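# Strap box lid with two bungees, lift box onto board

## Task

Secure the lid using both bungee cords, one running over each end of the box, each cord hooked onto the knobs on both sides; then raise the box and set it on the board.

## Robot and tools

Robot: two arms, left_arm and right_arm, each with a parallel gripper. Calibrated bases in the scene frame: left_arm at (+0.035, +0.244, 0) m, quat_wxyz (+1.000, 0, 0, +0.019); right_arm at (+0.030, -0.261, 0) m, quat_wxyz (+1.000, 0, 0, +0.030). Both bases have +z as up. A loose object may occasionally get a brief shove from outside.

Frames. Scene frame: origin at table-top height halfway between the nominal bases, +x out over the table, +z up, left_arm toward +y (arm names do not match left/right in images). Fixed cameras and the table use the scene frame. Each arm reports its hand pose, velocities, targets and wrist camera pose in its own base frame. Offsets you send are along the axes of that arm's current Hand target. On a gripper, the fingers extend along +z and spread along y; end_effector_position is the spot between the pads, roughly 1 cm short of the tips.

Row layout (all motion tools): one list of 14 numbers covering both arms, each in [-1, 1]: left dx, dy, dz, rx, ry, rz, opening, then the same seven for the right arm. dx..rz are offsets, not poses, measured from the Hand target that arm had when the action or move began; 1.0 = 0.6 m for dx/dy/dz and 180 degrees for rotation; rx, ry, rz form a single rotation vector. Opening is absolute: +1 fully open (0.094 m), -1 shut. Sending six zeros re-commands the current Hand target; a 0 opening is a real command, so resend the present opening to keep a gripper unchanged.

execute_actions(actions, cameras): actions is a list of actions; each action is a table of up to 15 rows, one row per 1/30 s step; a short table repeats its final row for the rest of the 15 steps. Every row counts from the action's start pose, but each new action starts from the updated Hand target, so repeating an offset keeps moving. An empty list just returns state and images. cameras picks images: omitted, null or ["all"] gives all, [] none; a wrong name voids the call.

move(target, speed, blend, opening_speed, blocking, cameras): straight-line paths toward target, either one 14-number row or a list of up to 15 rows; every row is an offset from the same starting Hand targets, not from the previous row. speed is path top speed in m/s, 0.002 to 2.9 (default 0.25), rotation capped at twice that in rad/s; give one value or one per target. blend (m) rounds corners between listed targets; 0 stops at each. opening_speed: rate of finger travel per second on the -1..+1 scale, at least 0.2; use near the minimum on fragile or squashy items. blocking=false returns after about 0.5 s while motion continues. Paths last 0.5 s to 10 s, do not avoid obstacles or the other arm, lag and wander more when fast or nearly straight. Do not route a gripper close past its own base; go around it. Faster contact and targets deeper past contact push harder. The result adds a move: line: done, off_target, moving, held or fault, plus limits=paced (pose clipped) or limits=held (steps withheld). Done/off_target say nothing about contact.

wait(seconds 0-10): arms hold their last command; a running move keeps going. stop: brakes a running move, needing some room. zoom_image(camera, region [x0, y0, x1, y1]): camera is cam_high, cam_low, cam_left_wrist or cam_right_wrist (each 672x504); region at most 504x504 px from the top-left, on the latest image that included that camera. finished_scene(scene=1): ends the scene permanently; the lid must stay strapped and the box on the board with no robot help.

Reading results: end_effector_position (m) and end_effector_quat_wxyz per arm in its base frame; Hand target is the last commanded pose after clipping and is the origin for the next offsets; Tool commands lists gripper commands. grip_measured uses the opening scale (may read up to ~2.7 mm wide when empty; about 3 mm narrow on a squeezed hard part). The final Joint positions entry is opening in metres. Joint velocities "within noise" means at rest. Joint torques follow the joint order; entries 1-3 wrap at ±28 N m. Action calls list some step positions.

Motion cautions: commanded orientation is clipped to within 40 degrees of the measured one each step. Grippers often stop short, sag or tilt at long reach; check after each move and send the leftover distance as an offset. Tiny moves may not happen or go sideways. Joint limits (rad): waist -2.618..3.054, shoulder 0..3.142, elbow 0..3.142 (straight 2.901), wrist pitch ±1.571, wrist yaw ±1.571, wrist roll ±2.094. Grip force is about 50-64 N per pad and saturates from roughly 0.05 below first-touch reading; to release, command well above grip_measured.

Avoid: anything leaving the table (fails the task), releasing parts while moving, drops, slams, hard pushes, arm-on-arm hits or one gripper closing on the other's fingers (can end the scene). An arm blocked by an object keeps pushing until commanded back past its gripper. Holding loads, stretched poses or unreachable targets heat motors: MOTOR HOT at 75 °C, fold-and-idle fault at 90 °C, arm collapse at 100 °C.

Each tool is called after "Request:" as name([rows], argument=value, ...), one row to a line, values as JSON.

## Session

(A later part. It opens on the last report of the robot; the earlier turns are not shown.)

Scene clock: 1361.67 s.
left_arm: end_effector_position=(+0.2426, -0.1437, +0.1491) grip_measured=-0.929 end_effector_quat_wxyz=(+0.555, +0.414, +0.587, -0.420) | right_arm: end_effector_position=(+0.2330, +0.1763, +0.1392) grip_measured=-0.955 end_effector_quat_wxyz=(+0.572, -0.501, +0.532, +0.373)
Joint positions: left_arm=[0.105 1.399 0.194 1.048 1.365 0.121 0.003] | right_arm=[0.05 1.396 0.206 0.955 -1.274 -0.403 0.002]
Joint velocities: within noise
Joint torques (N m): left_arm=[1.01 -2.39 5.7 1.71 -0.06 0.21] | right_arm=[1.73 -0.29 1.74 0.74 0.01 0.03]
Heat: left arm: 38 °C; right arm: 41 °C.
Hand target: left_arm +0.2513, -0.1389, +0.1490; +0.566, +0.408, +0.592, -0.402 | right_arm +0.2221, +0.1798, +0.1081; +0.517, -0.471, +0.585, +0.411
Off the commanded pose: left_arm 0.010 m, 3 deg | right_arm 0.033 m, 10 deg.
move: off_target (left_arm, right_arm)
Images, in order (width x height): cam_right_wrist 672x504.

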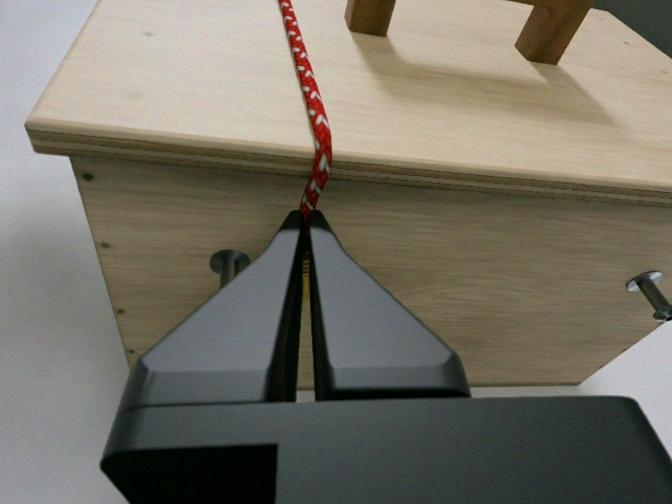

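Request:
move([
  [0, 0, 0, 0, 0, 0, -1, 0.0033, 0.0176, 0.0018, 0, 0, 0, -1],
], speed=0.03, cameras=["cam_right_wrist"])

Request:
zoom_image(camera="cam_right_wrist", region=[200, 200, 360, 340])

Scene clock: 1366.07 s.
left_arm: end_effector_position=(+0.2426, -0.1437, +0.1491) grip_measured=-0.929 end_effector_quat_wxyz=(+0.555, +0.414, +0.587, -0.420) | right_arm: end_effector_position=(+0.2283, +0.1778, +0.1379) grip_measured=-0.955 end_effector_quat_wxyz=(+0.581, -0.495, +0.534, +0.363)
Joint positions: left_arm=[0.105 1.399 0.194 1.048 1.365 0.121 0.003] | right_arm=[0.066 1.396 0.159 1.053 -1.235 -0.362 0.002]
Joint velocities: within noise
Joint torques (N m): left_arm=[1.02 -2.37 5.71 1.71 -0.07 0.21] | right_arm=[1.95 -0.87 1.28 0.64 -0.16 0.01]
Heat: left arm: 38 °C; right arm: 41 °C.
Hand target: left_arm +0.2513, -0.1389, +0.1490; +0.566, +0.408, +0.592, -0.402 | right_arm +0.2120, +0.1829, +0.1060; +0.517, -0.471, +0.585, +0.411
Off the commanded pose: left_arm 0.010 m, 3 deg | right_arm 0.036 m, 11 deg.
move: off_target (left_arm, right_arm)
Images, in order (width x height): cam_right_wrist 672x504.

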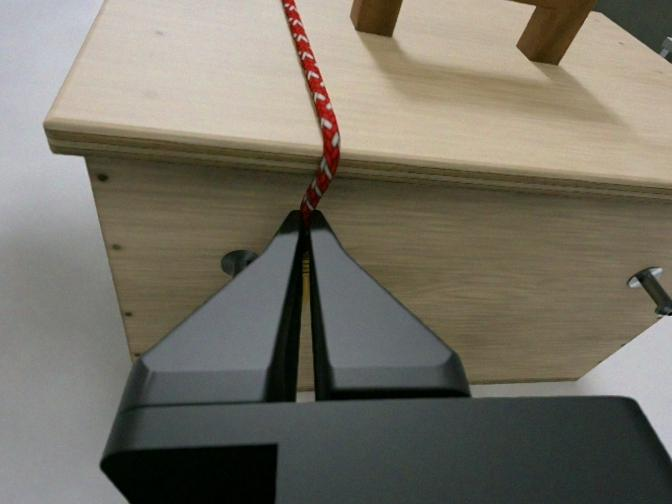

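Scaled by 3.150.

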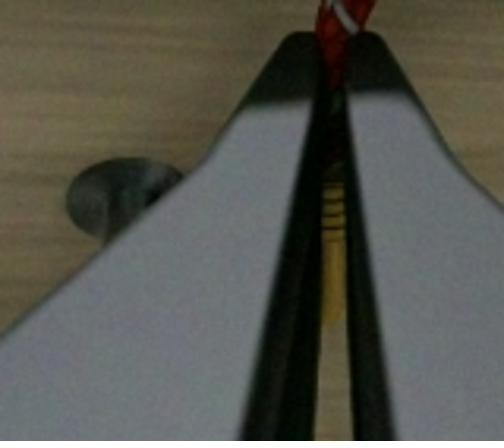

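Request:
move([
  [0, 0, 0, 0, 0, 0, -1, 0.0053, 0.0337, -0.002, 0, 0, 0, -1],
], speed=0.03, cameras=["cam_right_wrist"])

Request:
zoom_image(camera="cam_right_wrist", region=[220, 200, 360, 340])

Scene clock: 1372.17 s.
left_arm: end_effector_position=(+0.2426, -0.1437, +0.1491) grip_measured=-0.929 end_effector_quat_wxyz=(+0.555, +0.414, +0.587, -0.420) | right_arm: end_effector_position=(+0.2151, +0.1792, +0.1348) grip_measured=-0.955 end_effector_quat_wxyz=(+0.588, -0.484, +0.542, +0.356)
Joint positions: left_arm=[0.105 1.399 0.194 1.048 1.365 0.121 0.003] | right_arm=[0.091 1.347 0.082 1.117 -1.179 -0.322 0.002]
Joint velocities: within noise
Joint torques (N m): left_arm=[1.02 -2.37 5.67 1.71 -0.07 0.21] | right_arm=[2.21 -1.01 0.79 0.69 -0.46 -0.01]
Heat: left arm: 38 °C; right arm: 40 °C.
Hand target: left_arm +0.2513, -0.1389, +0.1490; +0.566, +0.408, +0.592, -0.402 | right_arm +0.1920, +0.1857, +0.1028; +0.517, -0.471, +0.585, +0.411
Off the commanded pose: left_arm 0.010 m, 3 deg | right_arm 0.040 m, 11 deg.
move: off_target (left_arm, right_arm)
Images, in order (width x height): cam_right_wrist 672x504.

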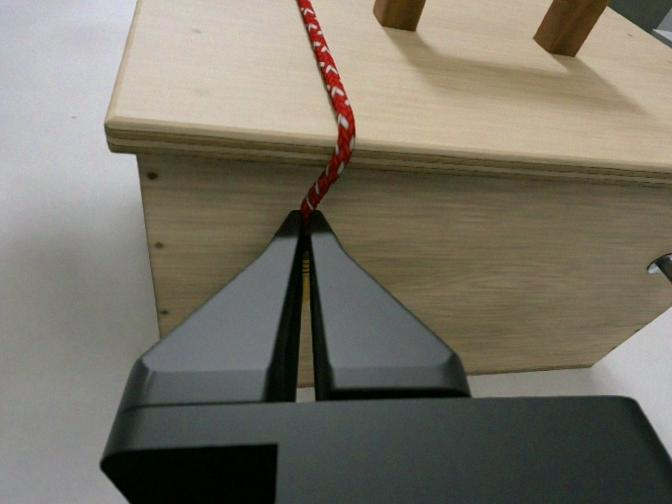

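Scaled by 3.600.

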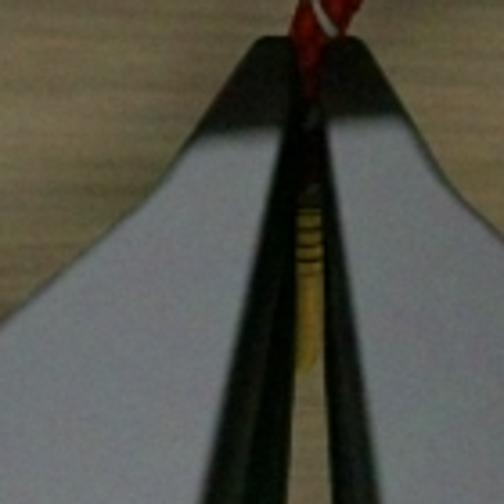

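Request:
move([
  [0, 0, 0, 0, 0, 0, -1, -0.0008, 0.01, 0.0062, 0, 0, 0, -1],
], speed=0.03, cameras=["cam_right_wrist"])

Request:
zoom_image(camera="cam_right_wrist", region=[270, 230, 340, 330])

Scene clock: 1375.23 s.
left_arm: end_effector_position=(+0.2429, -0.1436, +0.1494) grip_measured=-0.929 end_effector_quat_wxyz=(+0.556, +0.415, +0.586, -0.419) | right_arm: end_effector_position=(+0.2119, +0.1844, +0.1353) grip_measured=-0.955 end_effector_quat_wxyz=(+0.588, -0.480, +0.544, +0.356)
Joint positions: left_arm=[0.105 1.399 0.194 1.051 1.364 0.121 0.003] | right_arm=[0.128 1.335 0.066 1.139 -1.136 -0.297 0.002]
Joint velocities: within noise
Joint torques (N m): left_arm=[0.99 -2.33 5.67 1.69 -0.05 0.2] | right_arm=[2.66 -0.99 1.14 0.67 -0.52 0.02]
Heat: left arm: 38 °C; right arm: 40 °C.
Hand target: left_arm +0.2513, -0.1389, +0.1490; +0.566, +0.408, +0.592, -0.402 | right_arm +0.1868, +0.1907, +0.1028; +0.517, -0.471, +0.585, +0.411
Off the commanded pose: left_arm 0.010 m, 2 deg | right_arm 0.041 m, 11 deg.
move: off_target (right_arm)
Images, in order (width x height): cam_right_wrist 672x504.

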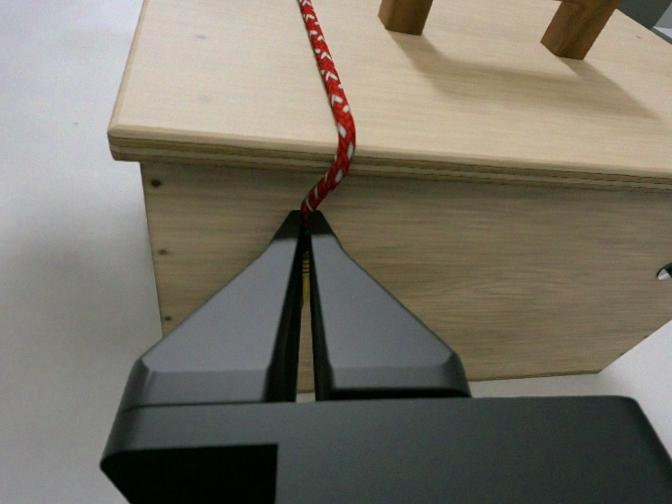

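Scaled by 5.040.

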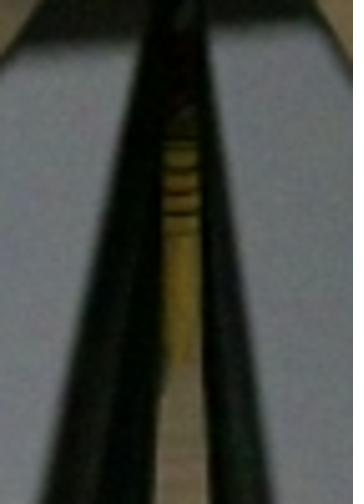

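Request:
move([
  [0, 0, 0, 0, 0, 0, -1, -0.0249, -0.0049, -0.002, 0, 0, 0, -1],
], speed=0.03, cameras=["cam_right_wrist"])

Request:
zoom_image(camera="cam_right_wrist", region=[270, 230, 340, 330])

Scene clock: 1387.00 s.
left_arm: end_effector_position=(+0.2440, -0.1425, +0.1496) grip_measured=-0.929 end_effector_quat_wxyz=(+0.557, +0.413, +0.587, -0.416) | right_arm: end_effector_position=(+0.2062, +0.1845, +0.1396) grip_measured=-0.955 end_effector_quat_wxyz=(+0.578, -0.471, +0.555, +0.369)
Joint positions: left_arm=[0.108 1.399 0.194 1.053 1.361 0.121 0.003] | right_arm=[0.131 1.236 0.064 1.03 -1.137 -0.264 0.002]
Joint velocities: within noise
Joint torques (N m): left_arm=[0.72 -2.29 5.67 1.69 -0.02 0.2] | right_arm=[1.87 -1.44 4.07 0.66 -0.57 -0.08]
Heat: left arm: 38 °C; right arm: 39 °C.
Hand target: left_arm +0.2514, -0.1388, +0.1491; +0.566, +0.408, +0.592, -0.402 | right_arm +0.1898, +0.1908, +0.1178; +0.517, -0.471, +0.585, +0.411
Off the commanded pose: left_arm 0.008 m, 2 deg | right_arm 0.028 m, 9 deg.
move: off_target (right_arm)
Images, in order (width x height): cam_right_wrist 672x504.

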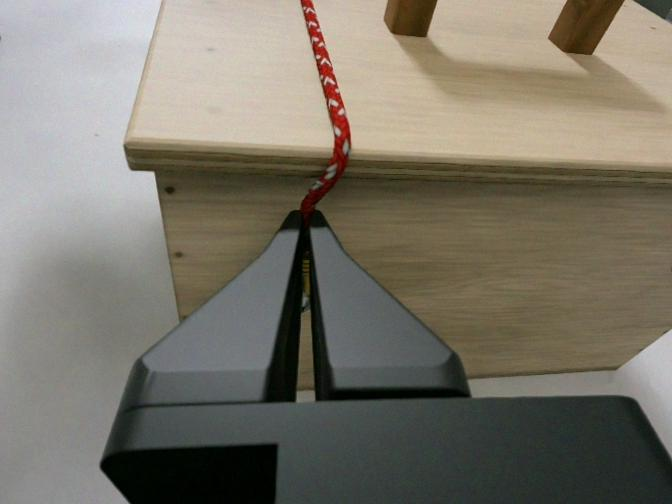

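Scaled by 5.040.

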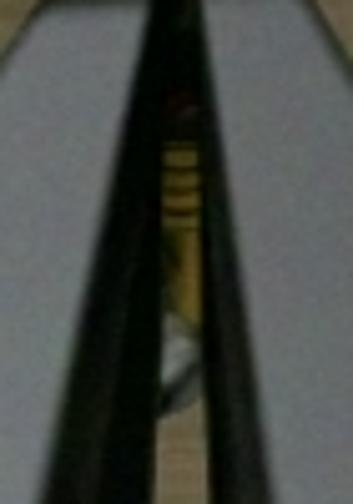

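Request:
move([
  [0, 0, 0, 0, 0, 0, -1, -0.0257, -0.0053, 0.0032, 0, 0, 0, -1],
], speed=0.03, cameras=["cam_right_wrist", "cam_high"])

Request:
zoom_image(camera="cam_right_wrist", region=[270, 230, 340, 330])

Scene clock: 1393.57 s.
left_arm: end_effector_position=(+0.2450, -0.1416, +0.1497) grip_measured=-0.929 end_effector_quat_wxyz=(+0.559, +0.412, +0.588, -0.414) | right_arm: end_effector_position=(+0.2043, +0.1883, +0.1455) grip_measured=-0.955 end_effector_quat_wxyz=(+0.555, -0.467, +0.570, +0.386)
Joint positions: left_arm=[0.111 1.399 0.194 1.055 1.357 0.121 0.003] | right_arm=[0.149 1.127 0.111 0.81 -1.137 -0.266 0.002]
Joint velocities: within noise
Joint torques (N m): left_arm=[0.42 -2.21 5.7 1.68 0.01 0.19] | right_arm=[1.96 -1.48 5.98 0.97 -0.41 -0.18]
Heat: left arm: 38 °C; right arm: 39 °C.
Hand target: left_arm +0.2513, -0.1389, +0.1490; +0.566, +0.408, +0.592, -0.402 | right_arm +0.1937, +0.1940, +0.1329; +0.517, -0.471, +0.585, +0.411
Off the commanded pose: left_arm 0.007 m, 2 deg | right_arm 0.017 m, 6 deg.
move: off_target (right_arm)
Images, in order (width x height): cam_high 672x504, cam_right_wrist 672x504.

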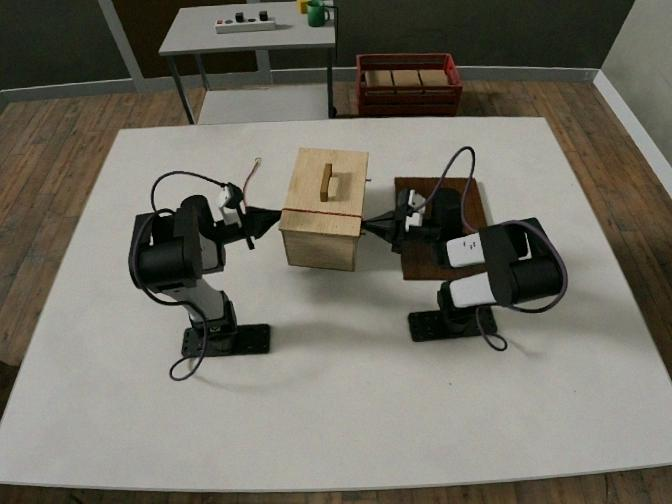

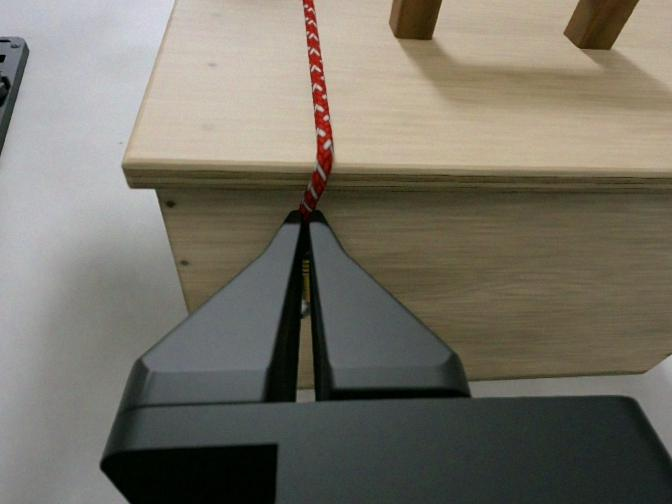

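Scaled by 5.040.

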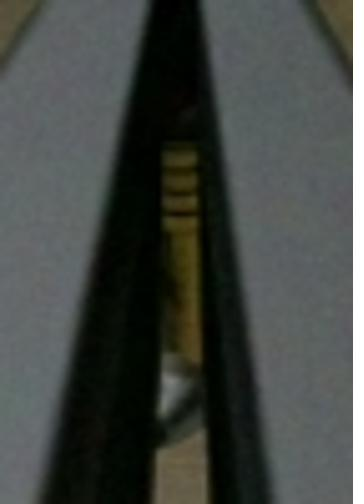

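Request:
move([
  [-0.0003, -0.0028, 0.0078, 0, 0, 0, -1, -0.0173, -0.0037, 0.004, 0, 0, 0, -1],
], speed=0.03)

Request:
zoom_image(camera="cam_right_wrist", region=[270, 230, 340, 330])

Request:
zoom_image(camera="cam_left_wrist", region=[270, 230, 340, 350])

Scene clock: 1399.87 s.
left_arm: end_effector_position=(+0.2494, -0.1404, +0.1499) grip_measured=-0.929 end_effector_quat_wxyz=(+0.566, +0.407, +0.593, -0.404) | right_arm: end_effector_position=(+0.2026, +0.1923, +0.1498) grip_measured=-0.955 end_effector_quat_wxyz=(+0.542, -0.468, +0.575, +0.396)
Joint positions: left_arm=[0.11 1.399 0.194 1.063 1.329 0.121 0.003] | right_arm=[0.168 1.085 0.143 0.704 -1.135 -0.268 0.002]
Joint velocities: within noise
Joint torques (N m): left_arm=[-1.52 -2.06 5.44 1.8 0.04 0.05] | right_arm=[1.92 -1.59 7.06 1.16 -0.26 -0.18]
Heat: left arm: 38 °C; right arm: 39 °C.
Hand target: left_arm +0.2514, -0.1438, +0.1491; +0.567, +0.408, +0.592, -0.402 | right_arm +0.1966, +0.1971, +0.1430; +0.517, -0.471, +0.585, +0.411
Off the commanded pose: left_arm 0.004 m, 0 deg | right_arm 0.010 m, 4 deg.
move: off_target (right_arm)

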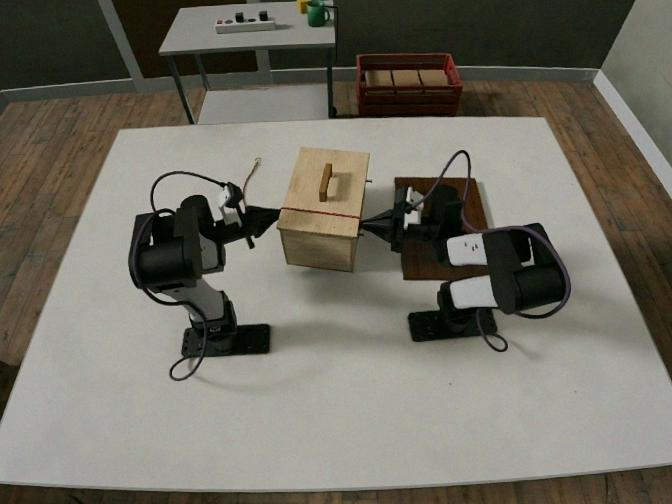

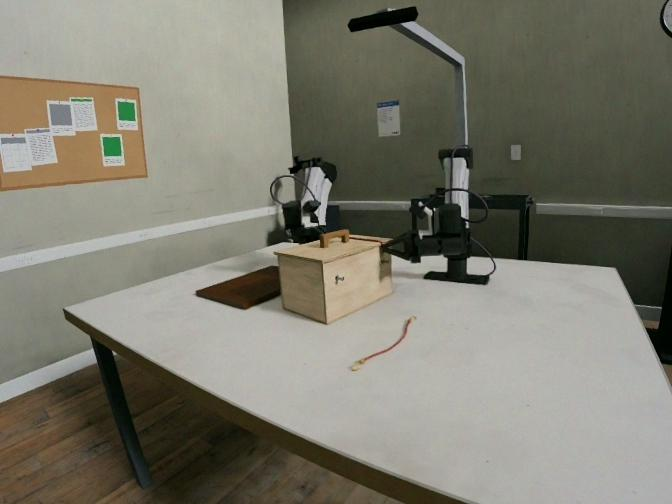

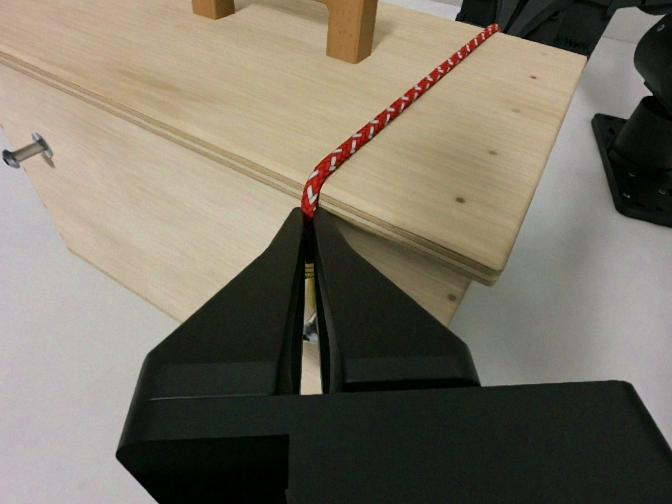

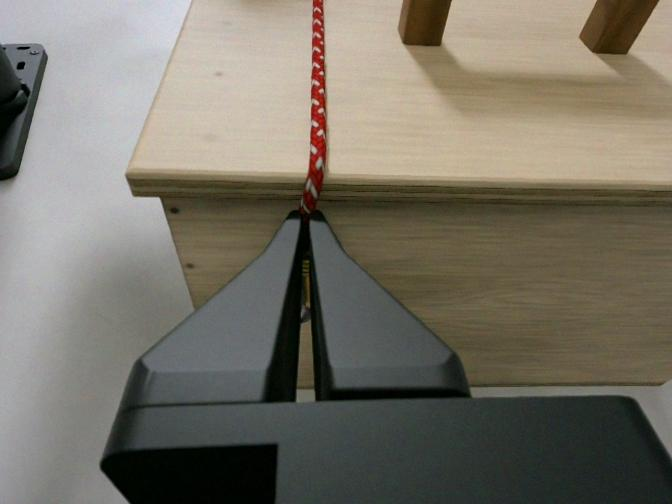

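Scaled by 5.040.

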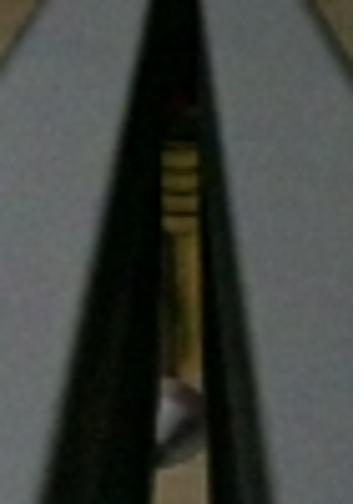

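Scaled by 4.200.

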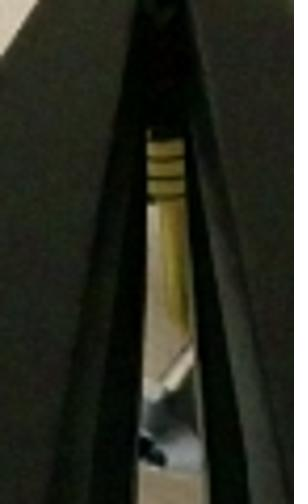

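Request:
move([
  [0, 0, 0, 0, 0, 0, -1, 0, 0, 0, 0, 0, 0, -0.6],
], speed=0.03, opening_speed=0.4)

Request:
zoom_image(camera="cam_right_wrist", region=[240, 150, 370, 350])

Scene clock: 1403.63 s.
left_arm: end_effector_position=(+0.2496, -0.1404, +0.1498) grip_measured=-0.929 end_effector_quat_wxyz=(+0.566, +0.407, +0.592, -0.404) | right_arm: end_effector_position=(+0.1998, +0.1946, +0.1488) grip_measured=-0.603 end_effector_quat_wxyz=(+0.538, -0.472, +0.573, +0.400)
Joint positions: left_arm=[0.11 1.402 0.194 1.067 1.329 0.119 0.003] | right_arm=[0.179 1.085 0.143 0.697 -1.138 -0.273 0.019]
Joint velocities: within noise
Joint torques (N m): left_arm=[-1.51 -2.21 5.39 1.78 0.03 0.06] | right_arm=[1.16 -1.59 7.15 1.2 -0.22 -0.09]
Heat: left arm: 38 °C; right arm: 39 °C.
Hand target: left_arm +0.2514, -0.1438, +0.1491; +0.566, +0.408, +0.592, -0.402 | right_arm +0.1966, +0.1971, +0.1428; +0.517, -0.471, +0.585, +0.411
Off the commanded pose: left_arm 0.004 m, 0 deg | right_arm 0.007 m, 3 deg.
move: off_target (right_arm)

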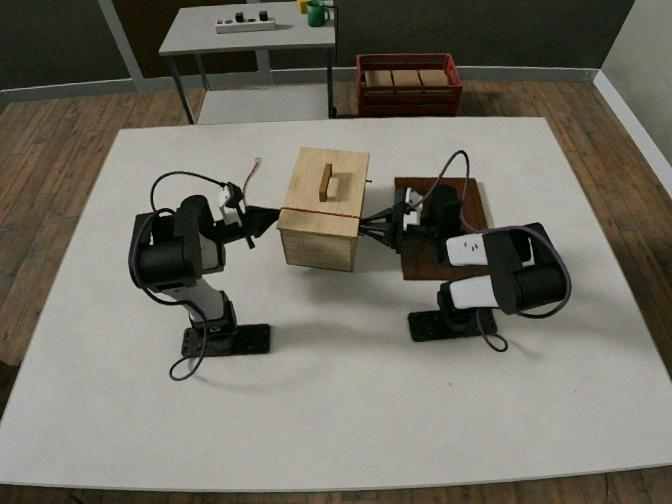

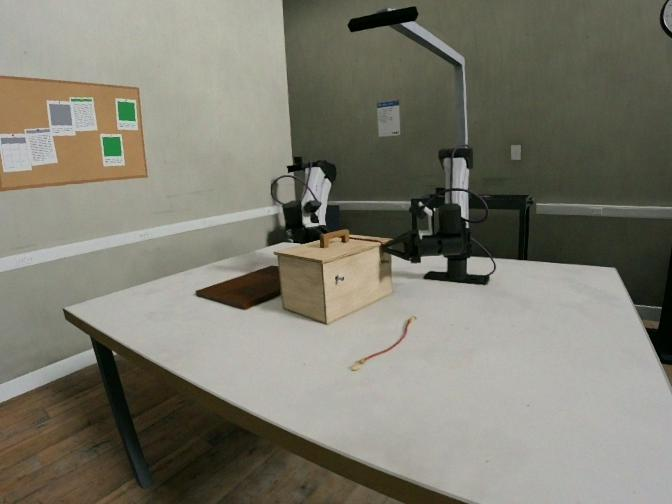

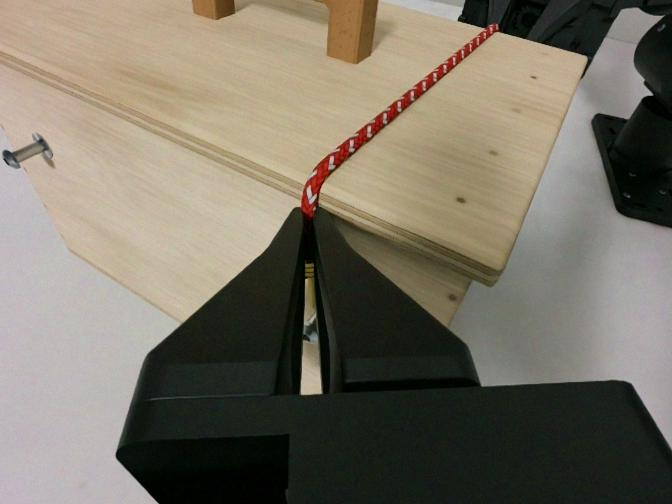

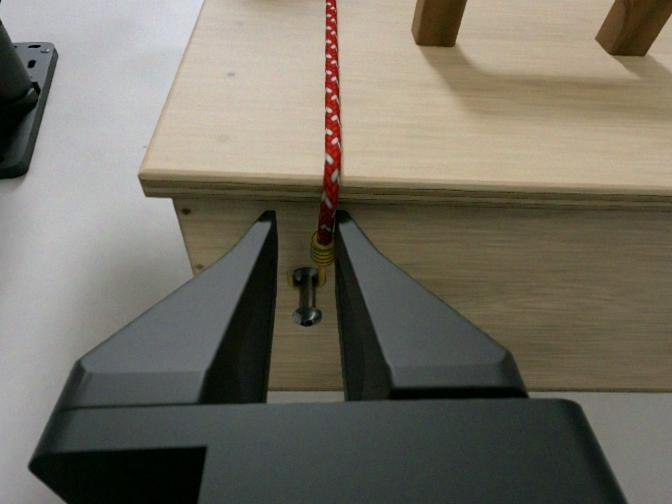

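Scaled by 2.520.

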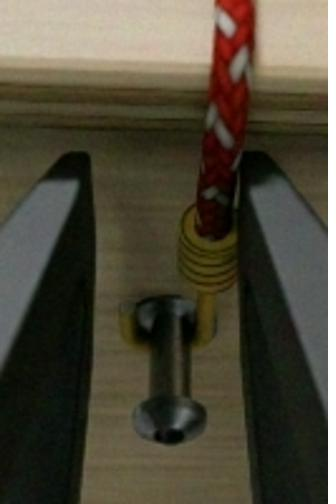

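Request:
zoom_image(camera="cam_right_wrist", region=[275, 225, 345, 335])

Request:
zoom_image(camera="cam_high", region=[270, 130, 400, 280])

Scaled by 4.582.

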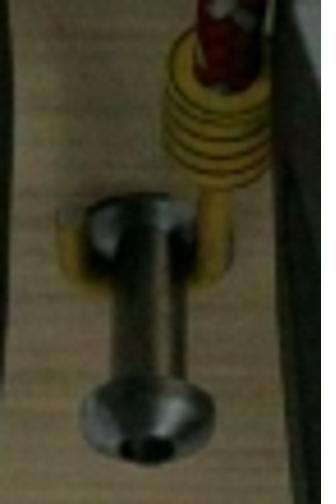

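Scaled by 3.360.

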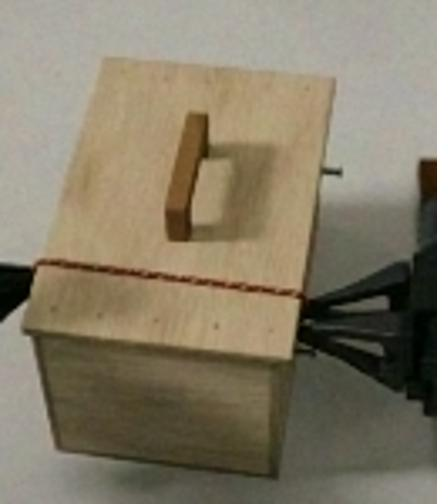

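Request:
move([
  [0, 0, 0, 0, 0, 0, -1, 0, 0, 0, 0, 0, 0, -0.3],
  [0, 0, 0, 0, 0, 0, -1, -0.01, 0, -0.15, 0, 0, 0, -0.3],
], speed=0.08, opening_speed=1.0, cameras=["cam_right_wrist", "cam_left_wrist"])

Request:
zoom_image(camera="cam_right_wrist", region=[240, 100, 400, 260])

Request:
zoom_image(camera="cam_left_wrist", region=[285, 240, 335, 350])

Scene clock: 1411.70 s.
left_arm: end_effector_position=(+0.2495, -0.1409, +0.1498) grip_measured=-0.929 end_effector_quat_wxyz=(+0.566, +0.407, +0.592, -0.404) | right_arm: end_effector_position=(+0.1747, +0.1145, +0.1504) grip_measured=-0.303 end_effector_quat_wxyz=(+0.581, -0.389, +0.600, +0.389)
Joint positions: left_arm=[0.108 1.402 0.194 1.068 1.328 0.119 0.003] | right_arm=[-0.386 0.764 0.172 -0.251 -1.542 -0.826 0.033]
Joint velocities: within noise
Joint torques (N m): left_arm=[-1.35 -2.22 5.38 1.78 0.06 0.07] | right_arm=[-0.14 1.09 9.57 1.2 -0.56 -0.23]
Heat: left arm: 37 °C; right arm: 40 °C.
Hand target: left_arm +0.2513, -0.1439, +0.1491; +0.566, +0.409, +0.592, -0.402 | right_arm +0.1771, +0.1108, +0.1603; +0.517, -0.471, +0.585, +0.411
Off the commanded pose: left_arm 0.004 m, 0 deg | right_arm 0.011 m, 12 deg.
joint sent to its limit (right arm) — joint 5 (wrist yaw), lower limit. The joint targets are off in orientation, not in position.
move: off_target (right_arm)
Images, in order (width x height): cam_left_wrist 672x504, cam_right_wrist 672x504.

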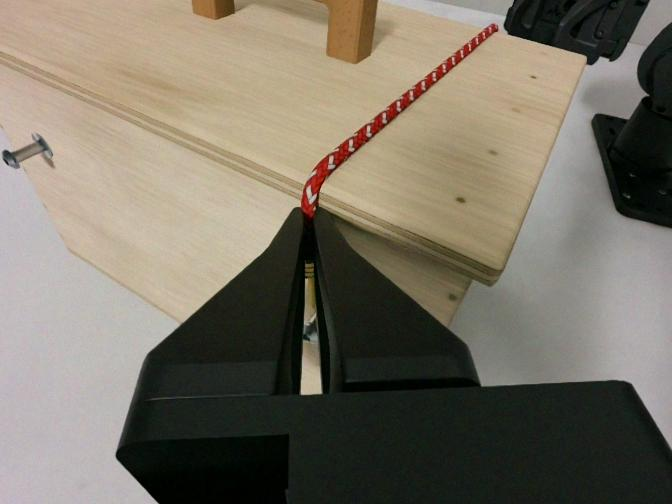

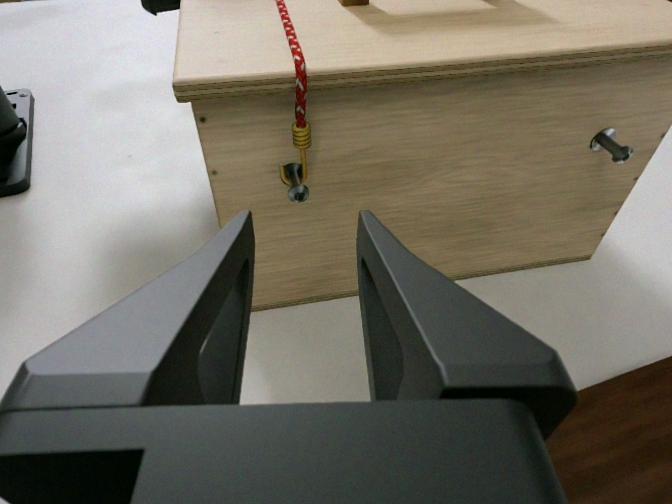

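Scaled by 3.150.

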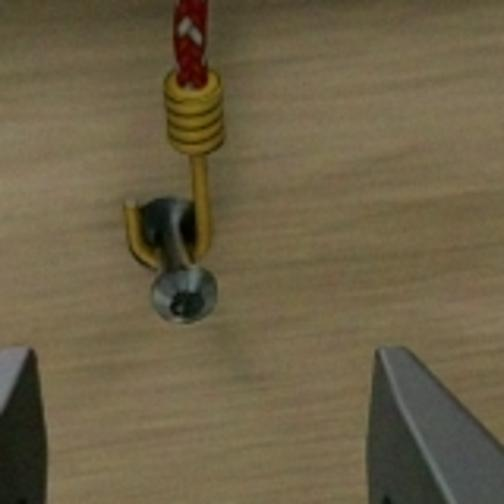

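Scaled by 4.582.

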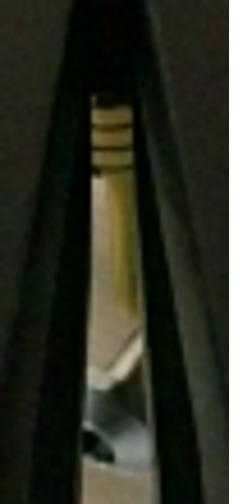

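Request:
move([
  [0, 0, 0, 0, 0, 0, -0.6, 0, 0, 0, 0, 0, 0, -0.3],
], speed=0.03, opening_speed=0.4, cameras=["cam_right_wrist", "cam_left_wrist", "cam_low"])

Request:
zoom_image(camera="cam_left_wrist", region=[250, 150, 380, 350])

Request:
zoom_image(camera="cam_low", region=[350, 230, 410, 290])

Scene clock: 1414.93 s.
left_arm: end_effector_position=(+0.2541, -0.1394, +0.1491) grip_measured=-0.603 end_effector_quat_wxyz=(+0.570, +0.400, +0.599, -0.395) | right_arm: end_effector_position=(+0.1757, +0.1141, +0.1506) grip_measured=-0.303 end_effector_quat_wxyz=(+0.580, -0.390, +0.600, +0.390)
Joint positions: left_arm=[0.106 1.402 0.194 1.068 1.298 0.118 0.019] | right_arm=[-0.386 0.814 0.208 -0.349 -1.542 -0.939 0.033]
Joint velocities: within noise
Joint torques (N m): left_arm=[-1.18 -2.28 5.45 1.79 0.36 0.07] | right_arm=[0.25 0.14 6.64 1.2 -0.49 -0.06]
Heat: left arm: 37 °C; right arm: 41 °C.
Hand target: left_arm +0.2513, -0.1438, +0.1491; +0.566, +0.408, +0.592, -0.402 | right_arm +0.1757, +0.1141, +0.1506; +0.580, -0.390, +0.600, +0.390 (not the last commanded pose)
Off the commanded pose: left_arm 0.005 m, 2 deg | right_arm 0.010 m, 12 deg.
move: held (right_arm; a check stopped the path); limits=held
pose unreachable (right arm): on one or more control steps of this call, first in action 0 (counted from 0), this arm could not follow its commanded pose, so it was not sent that pose on those steps. It may still have moved: this result reports where it is.
cause: moving toward the commanded pose would bring two parts of the arm too close to each other (its wrist (the part past joint 4) and its wrist camera, with joints 5 (wrist yaw) and 6 (wrist roll) between them).
Images, in order (width x height): cam_low 672x504, cam_left_wrist 672x504, cam_right_wrist 672x504.

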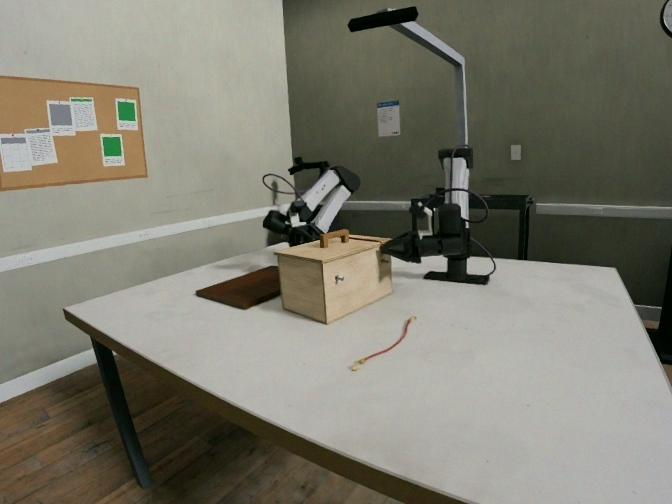

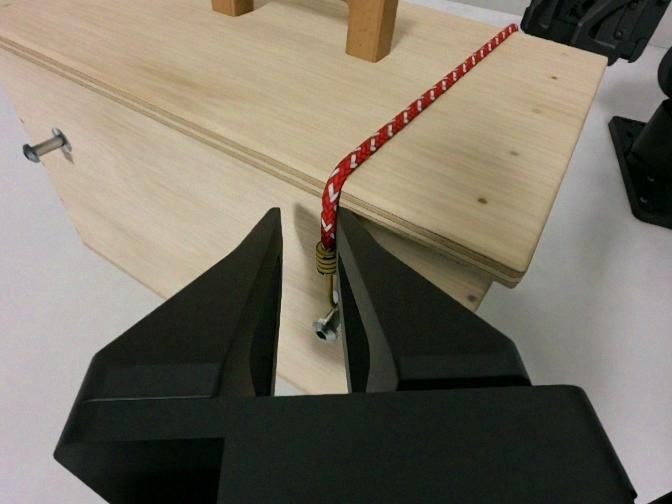

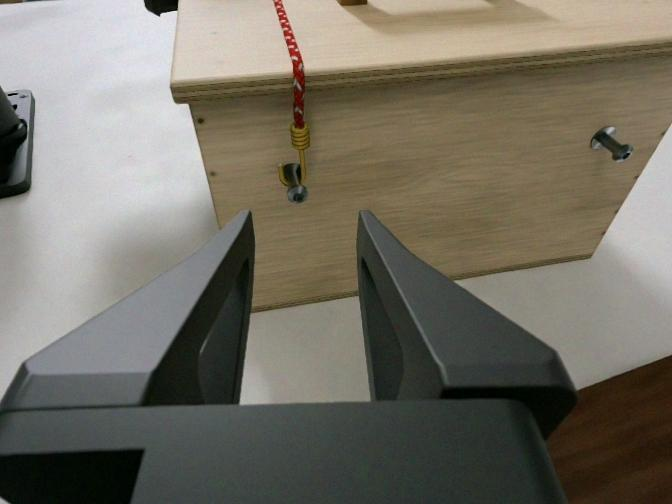

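Scaled by 2.520.

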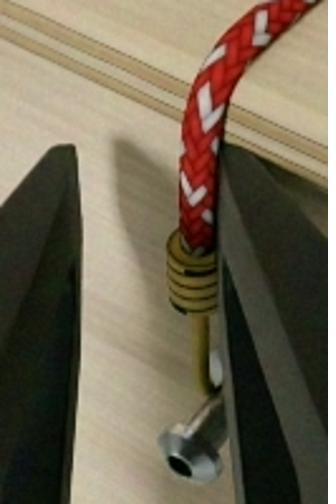

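Scaled by 8.400.

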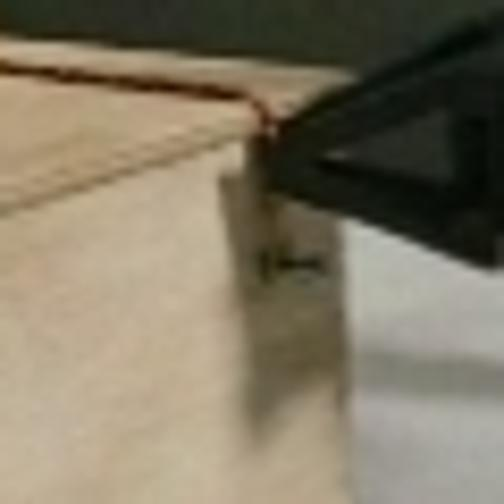

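Request:
move([
  [0, 0, 0, 0, 0, 0, -0.3, 0, 0, 0, 0, 0, 0, -0.3],
  [0, 0, -0.1, 0, 0, 0, -0.3, -0.0493, -0.013, -0.0318, 0.111, 0, 0.0027, -0.3],
], speed=0.08, opening_speed=0.8)

Request:
zoom_image(camera="cam_left_wrist", region=[250, 100, 410, 300])

Request:
zoom_image(camera="cam_low", region=[320, 220, 410, 300])

Scene clock: 1421.53 s.
left_arm: end_effector_position=(+0.2357, -0.0878, +0.1518) grip_measured=-0.303 end_effector_quat_wxyz=(+0.585, +0.384, +0.595, -0.396) | right_arm: end_effector_position=(+0.1747, +0.0958, +0.1841) grip_measured=-0.303 end_effector_quat_wxyz=(+0.637, -0.290, +0.656, +0.283)
Joint positions: left_arm=[0.396 1.295 0.194 0.77 1.564 0.308 0.033] | right_arm=[-0.489 0.002 0.102 -0.22 -1.322 -0.115 0.033]
Joint velocities: within noise
Joint torques (N m): left_arm=[0.51 -3.6 4.25 1.46 0.5 0.19] | right_arm=[-0.23 1.8 6.16 1.75 -0.04 0.03]
Heat: left arm: 37 °C; right arm: 40 °C.
Hand target: left_arm +0.2308, -0.0875, +0.1512; +0.566, +0.408, +0.592, -0.402 | right_arm +0.1762, +0.0939, +0.1804; +0.637, -0.280, +0.660, +0.282
Off the commanded pose: left_arm 0.005 m, 4 deg | right_arm 0.004 m, 1 deg.
joint sent to its limit (left arm) — joint 5 (wrist yaw), upper limit. The joint targets are off in orientation, not in position.
joint sent to its limit (right arm) — joint 2 (shoulder), lower limit. The joint targets still meet the commanded pose.
move: off_target (left_arm)

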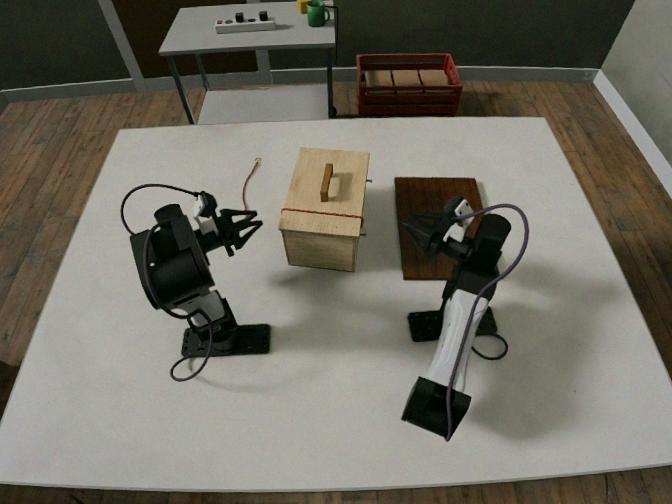

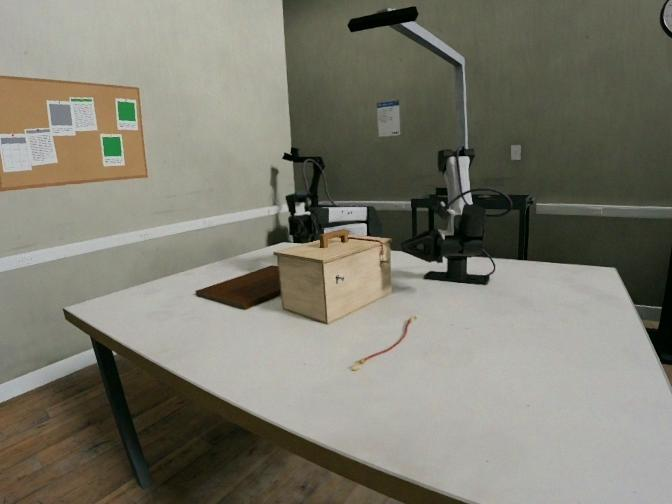

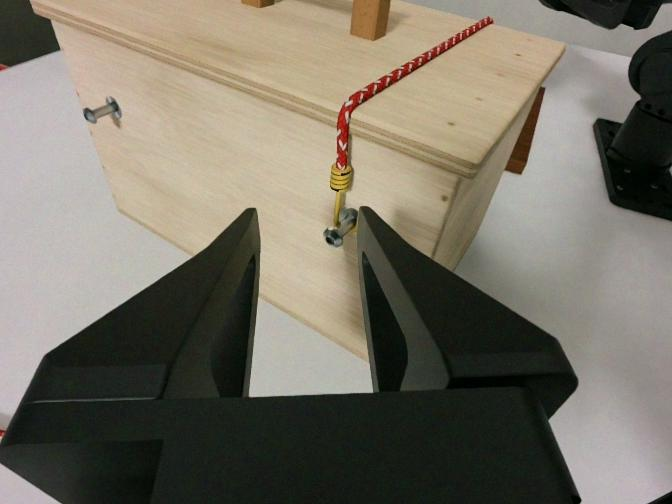

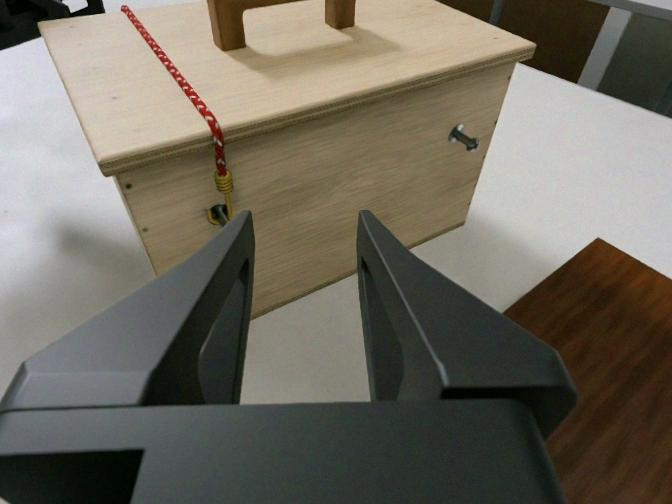

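Scaled by 2.520.

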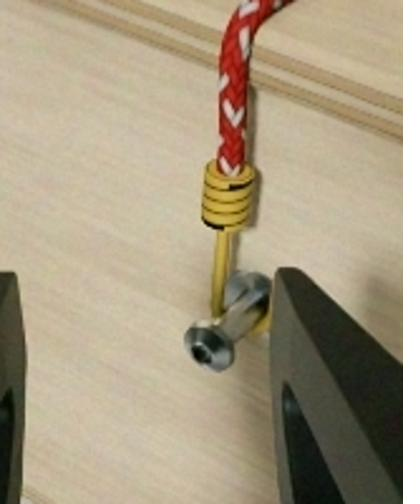

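Scaled by 5.600.

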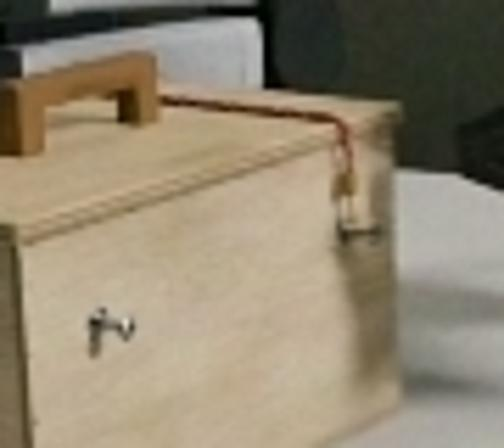

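Request:
zoom_image(camera="cam_high", region=[220, 140, 300, 230])

Request:
zoom_image(camera="cam_low", region=[330, 300, 440, 390])

Scaled by 5.600.

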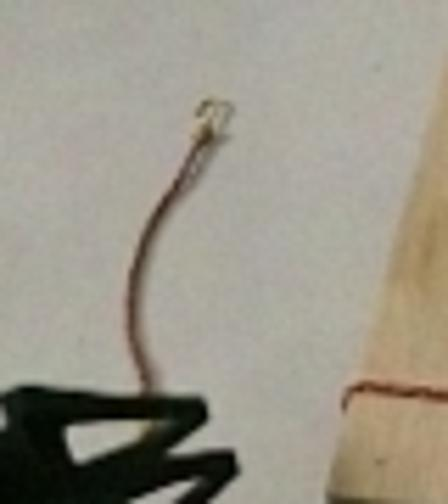

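Scaled by 4.582.

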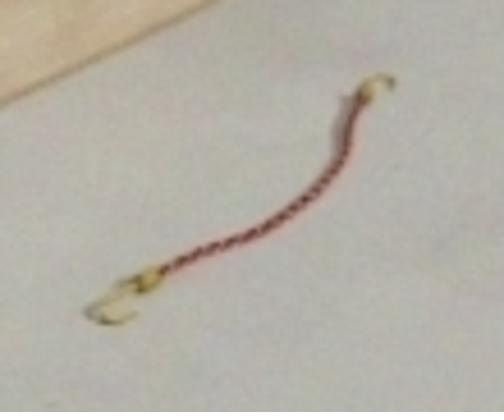

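Request:
move([
  [-0.0983, 0.0171, -0.0504, 0, 0, 0, -0.3, -0.08, -0.06, -0.03, 0, 0.05, 0, -0.3],
  [-0.1472, 0.2038, -0.0338, -0.2927, 0.3831, -0.2544, -0.3, -0.1998, -0.1413, -0.0106, 0.0634, 0.2954, 0.0342, -0.3],
], speed=0.15)

Scene clock: 1453.13 s.
left_arm: end_effector_position=(+0.3375, -0.0288, +0.2325) grip_measured=-0.303 end_effector_quat_wxyz=(+0.094, +0.045, +0.994, -0.012) | right_arm: end_effector_position=(+0.2357, +0.0323, +0.2933) grip_measured=-0.303 end_effector_quat_wxyz=(+0.280, -0.282, +0.912, +0.098)
Joint positions: left_arm=[-0.075 1.725 1.891 -1.547 0.019 0.013 0.033] | right_arm=[-0.162 1.182 1.548 -1.489 -0.419 -0.665 0.033]
Joint velocities: within noise
Joint torques (N m): left_arm=[-0.51 -6.38 8.72 0.63 0 -0.06] | right_arm=[0.88 -1.29 8.64 1.29 -0.21 0]
Heat: left arm: 37 °C; right arm: 41 °C.
Hand target: left_arm +0.3409, -0.0290, +0.2385; +0.081, +0.043, +0.996, -0.006 | right_arm +0.2375, +0.0326, +0.2991; +0.283, -0.280, +0.912, +0.095
Off the commanded pose: left_arm 0.007 m, 2 deg | right_arm 0.006 m, 1 deg.
joint sent to its limit (left arm) — joint 4 (wrist pitch), lower limit. The joint targets still meet the commanded pose.
move: done

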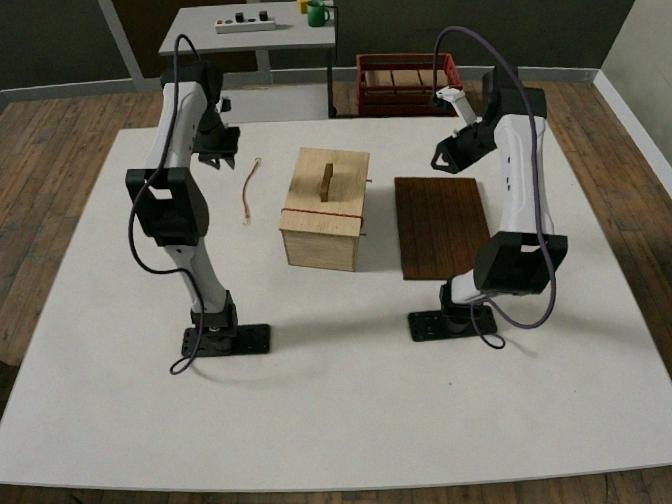

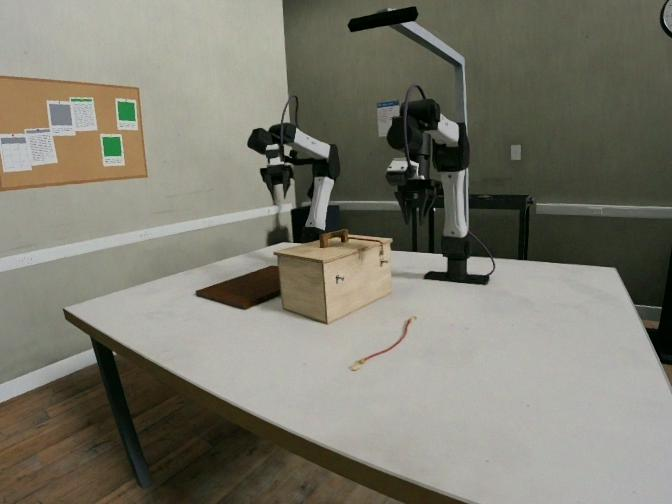

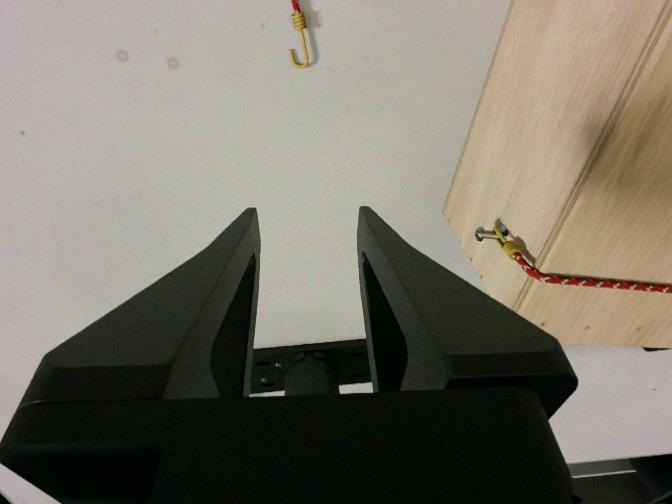

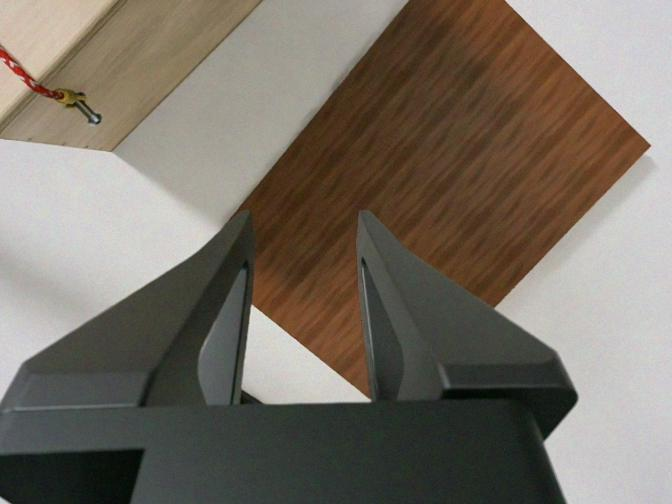

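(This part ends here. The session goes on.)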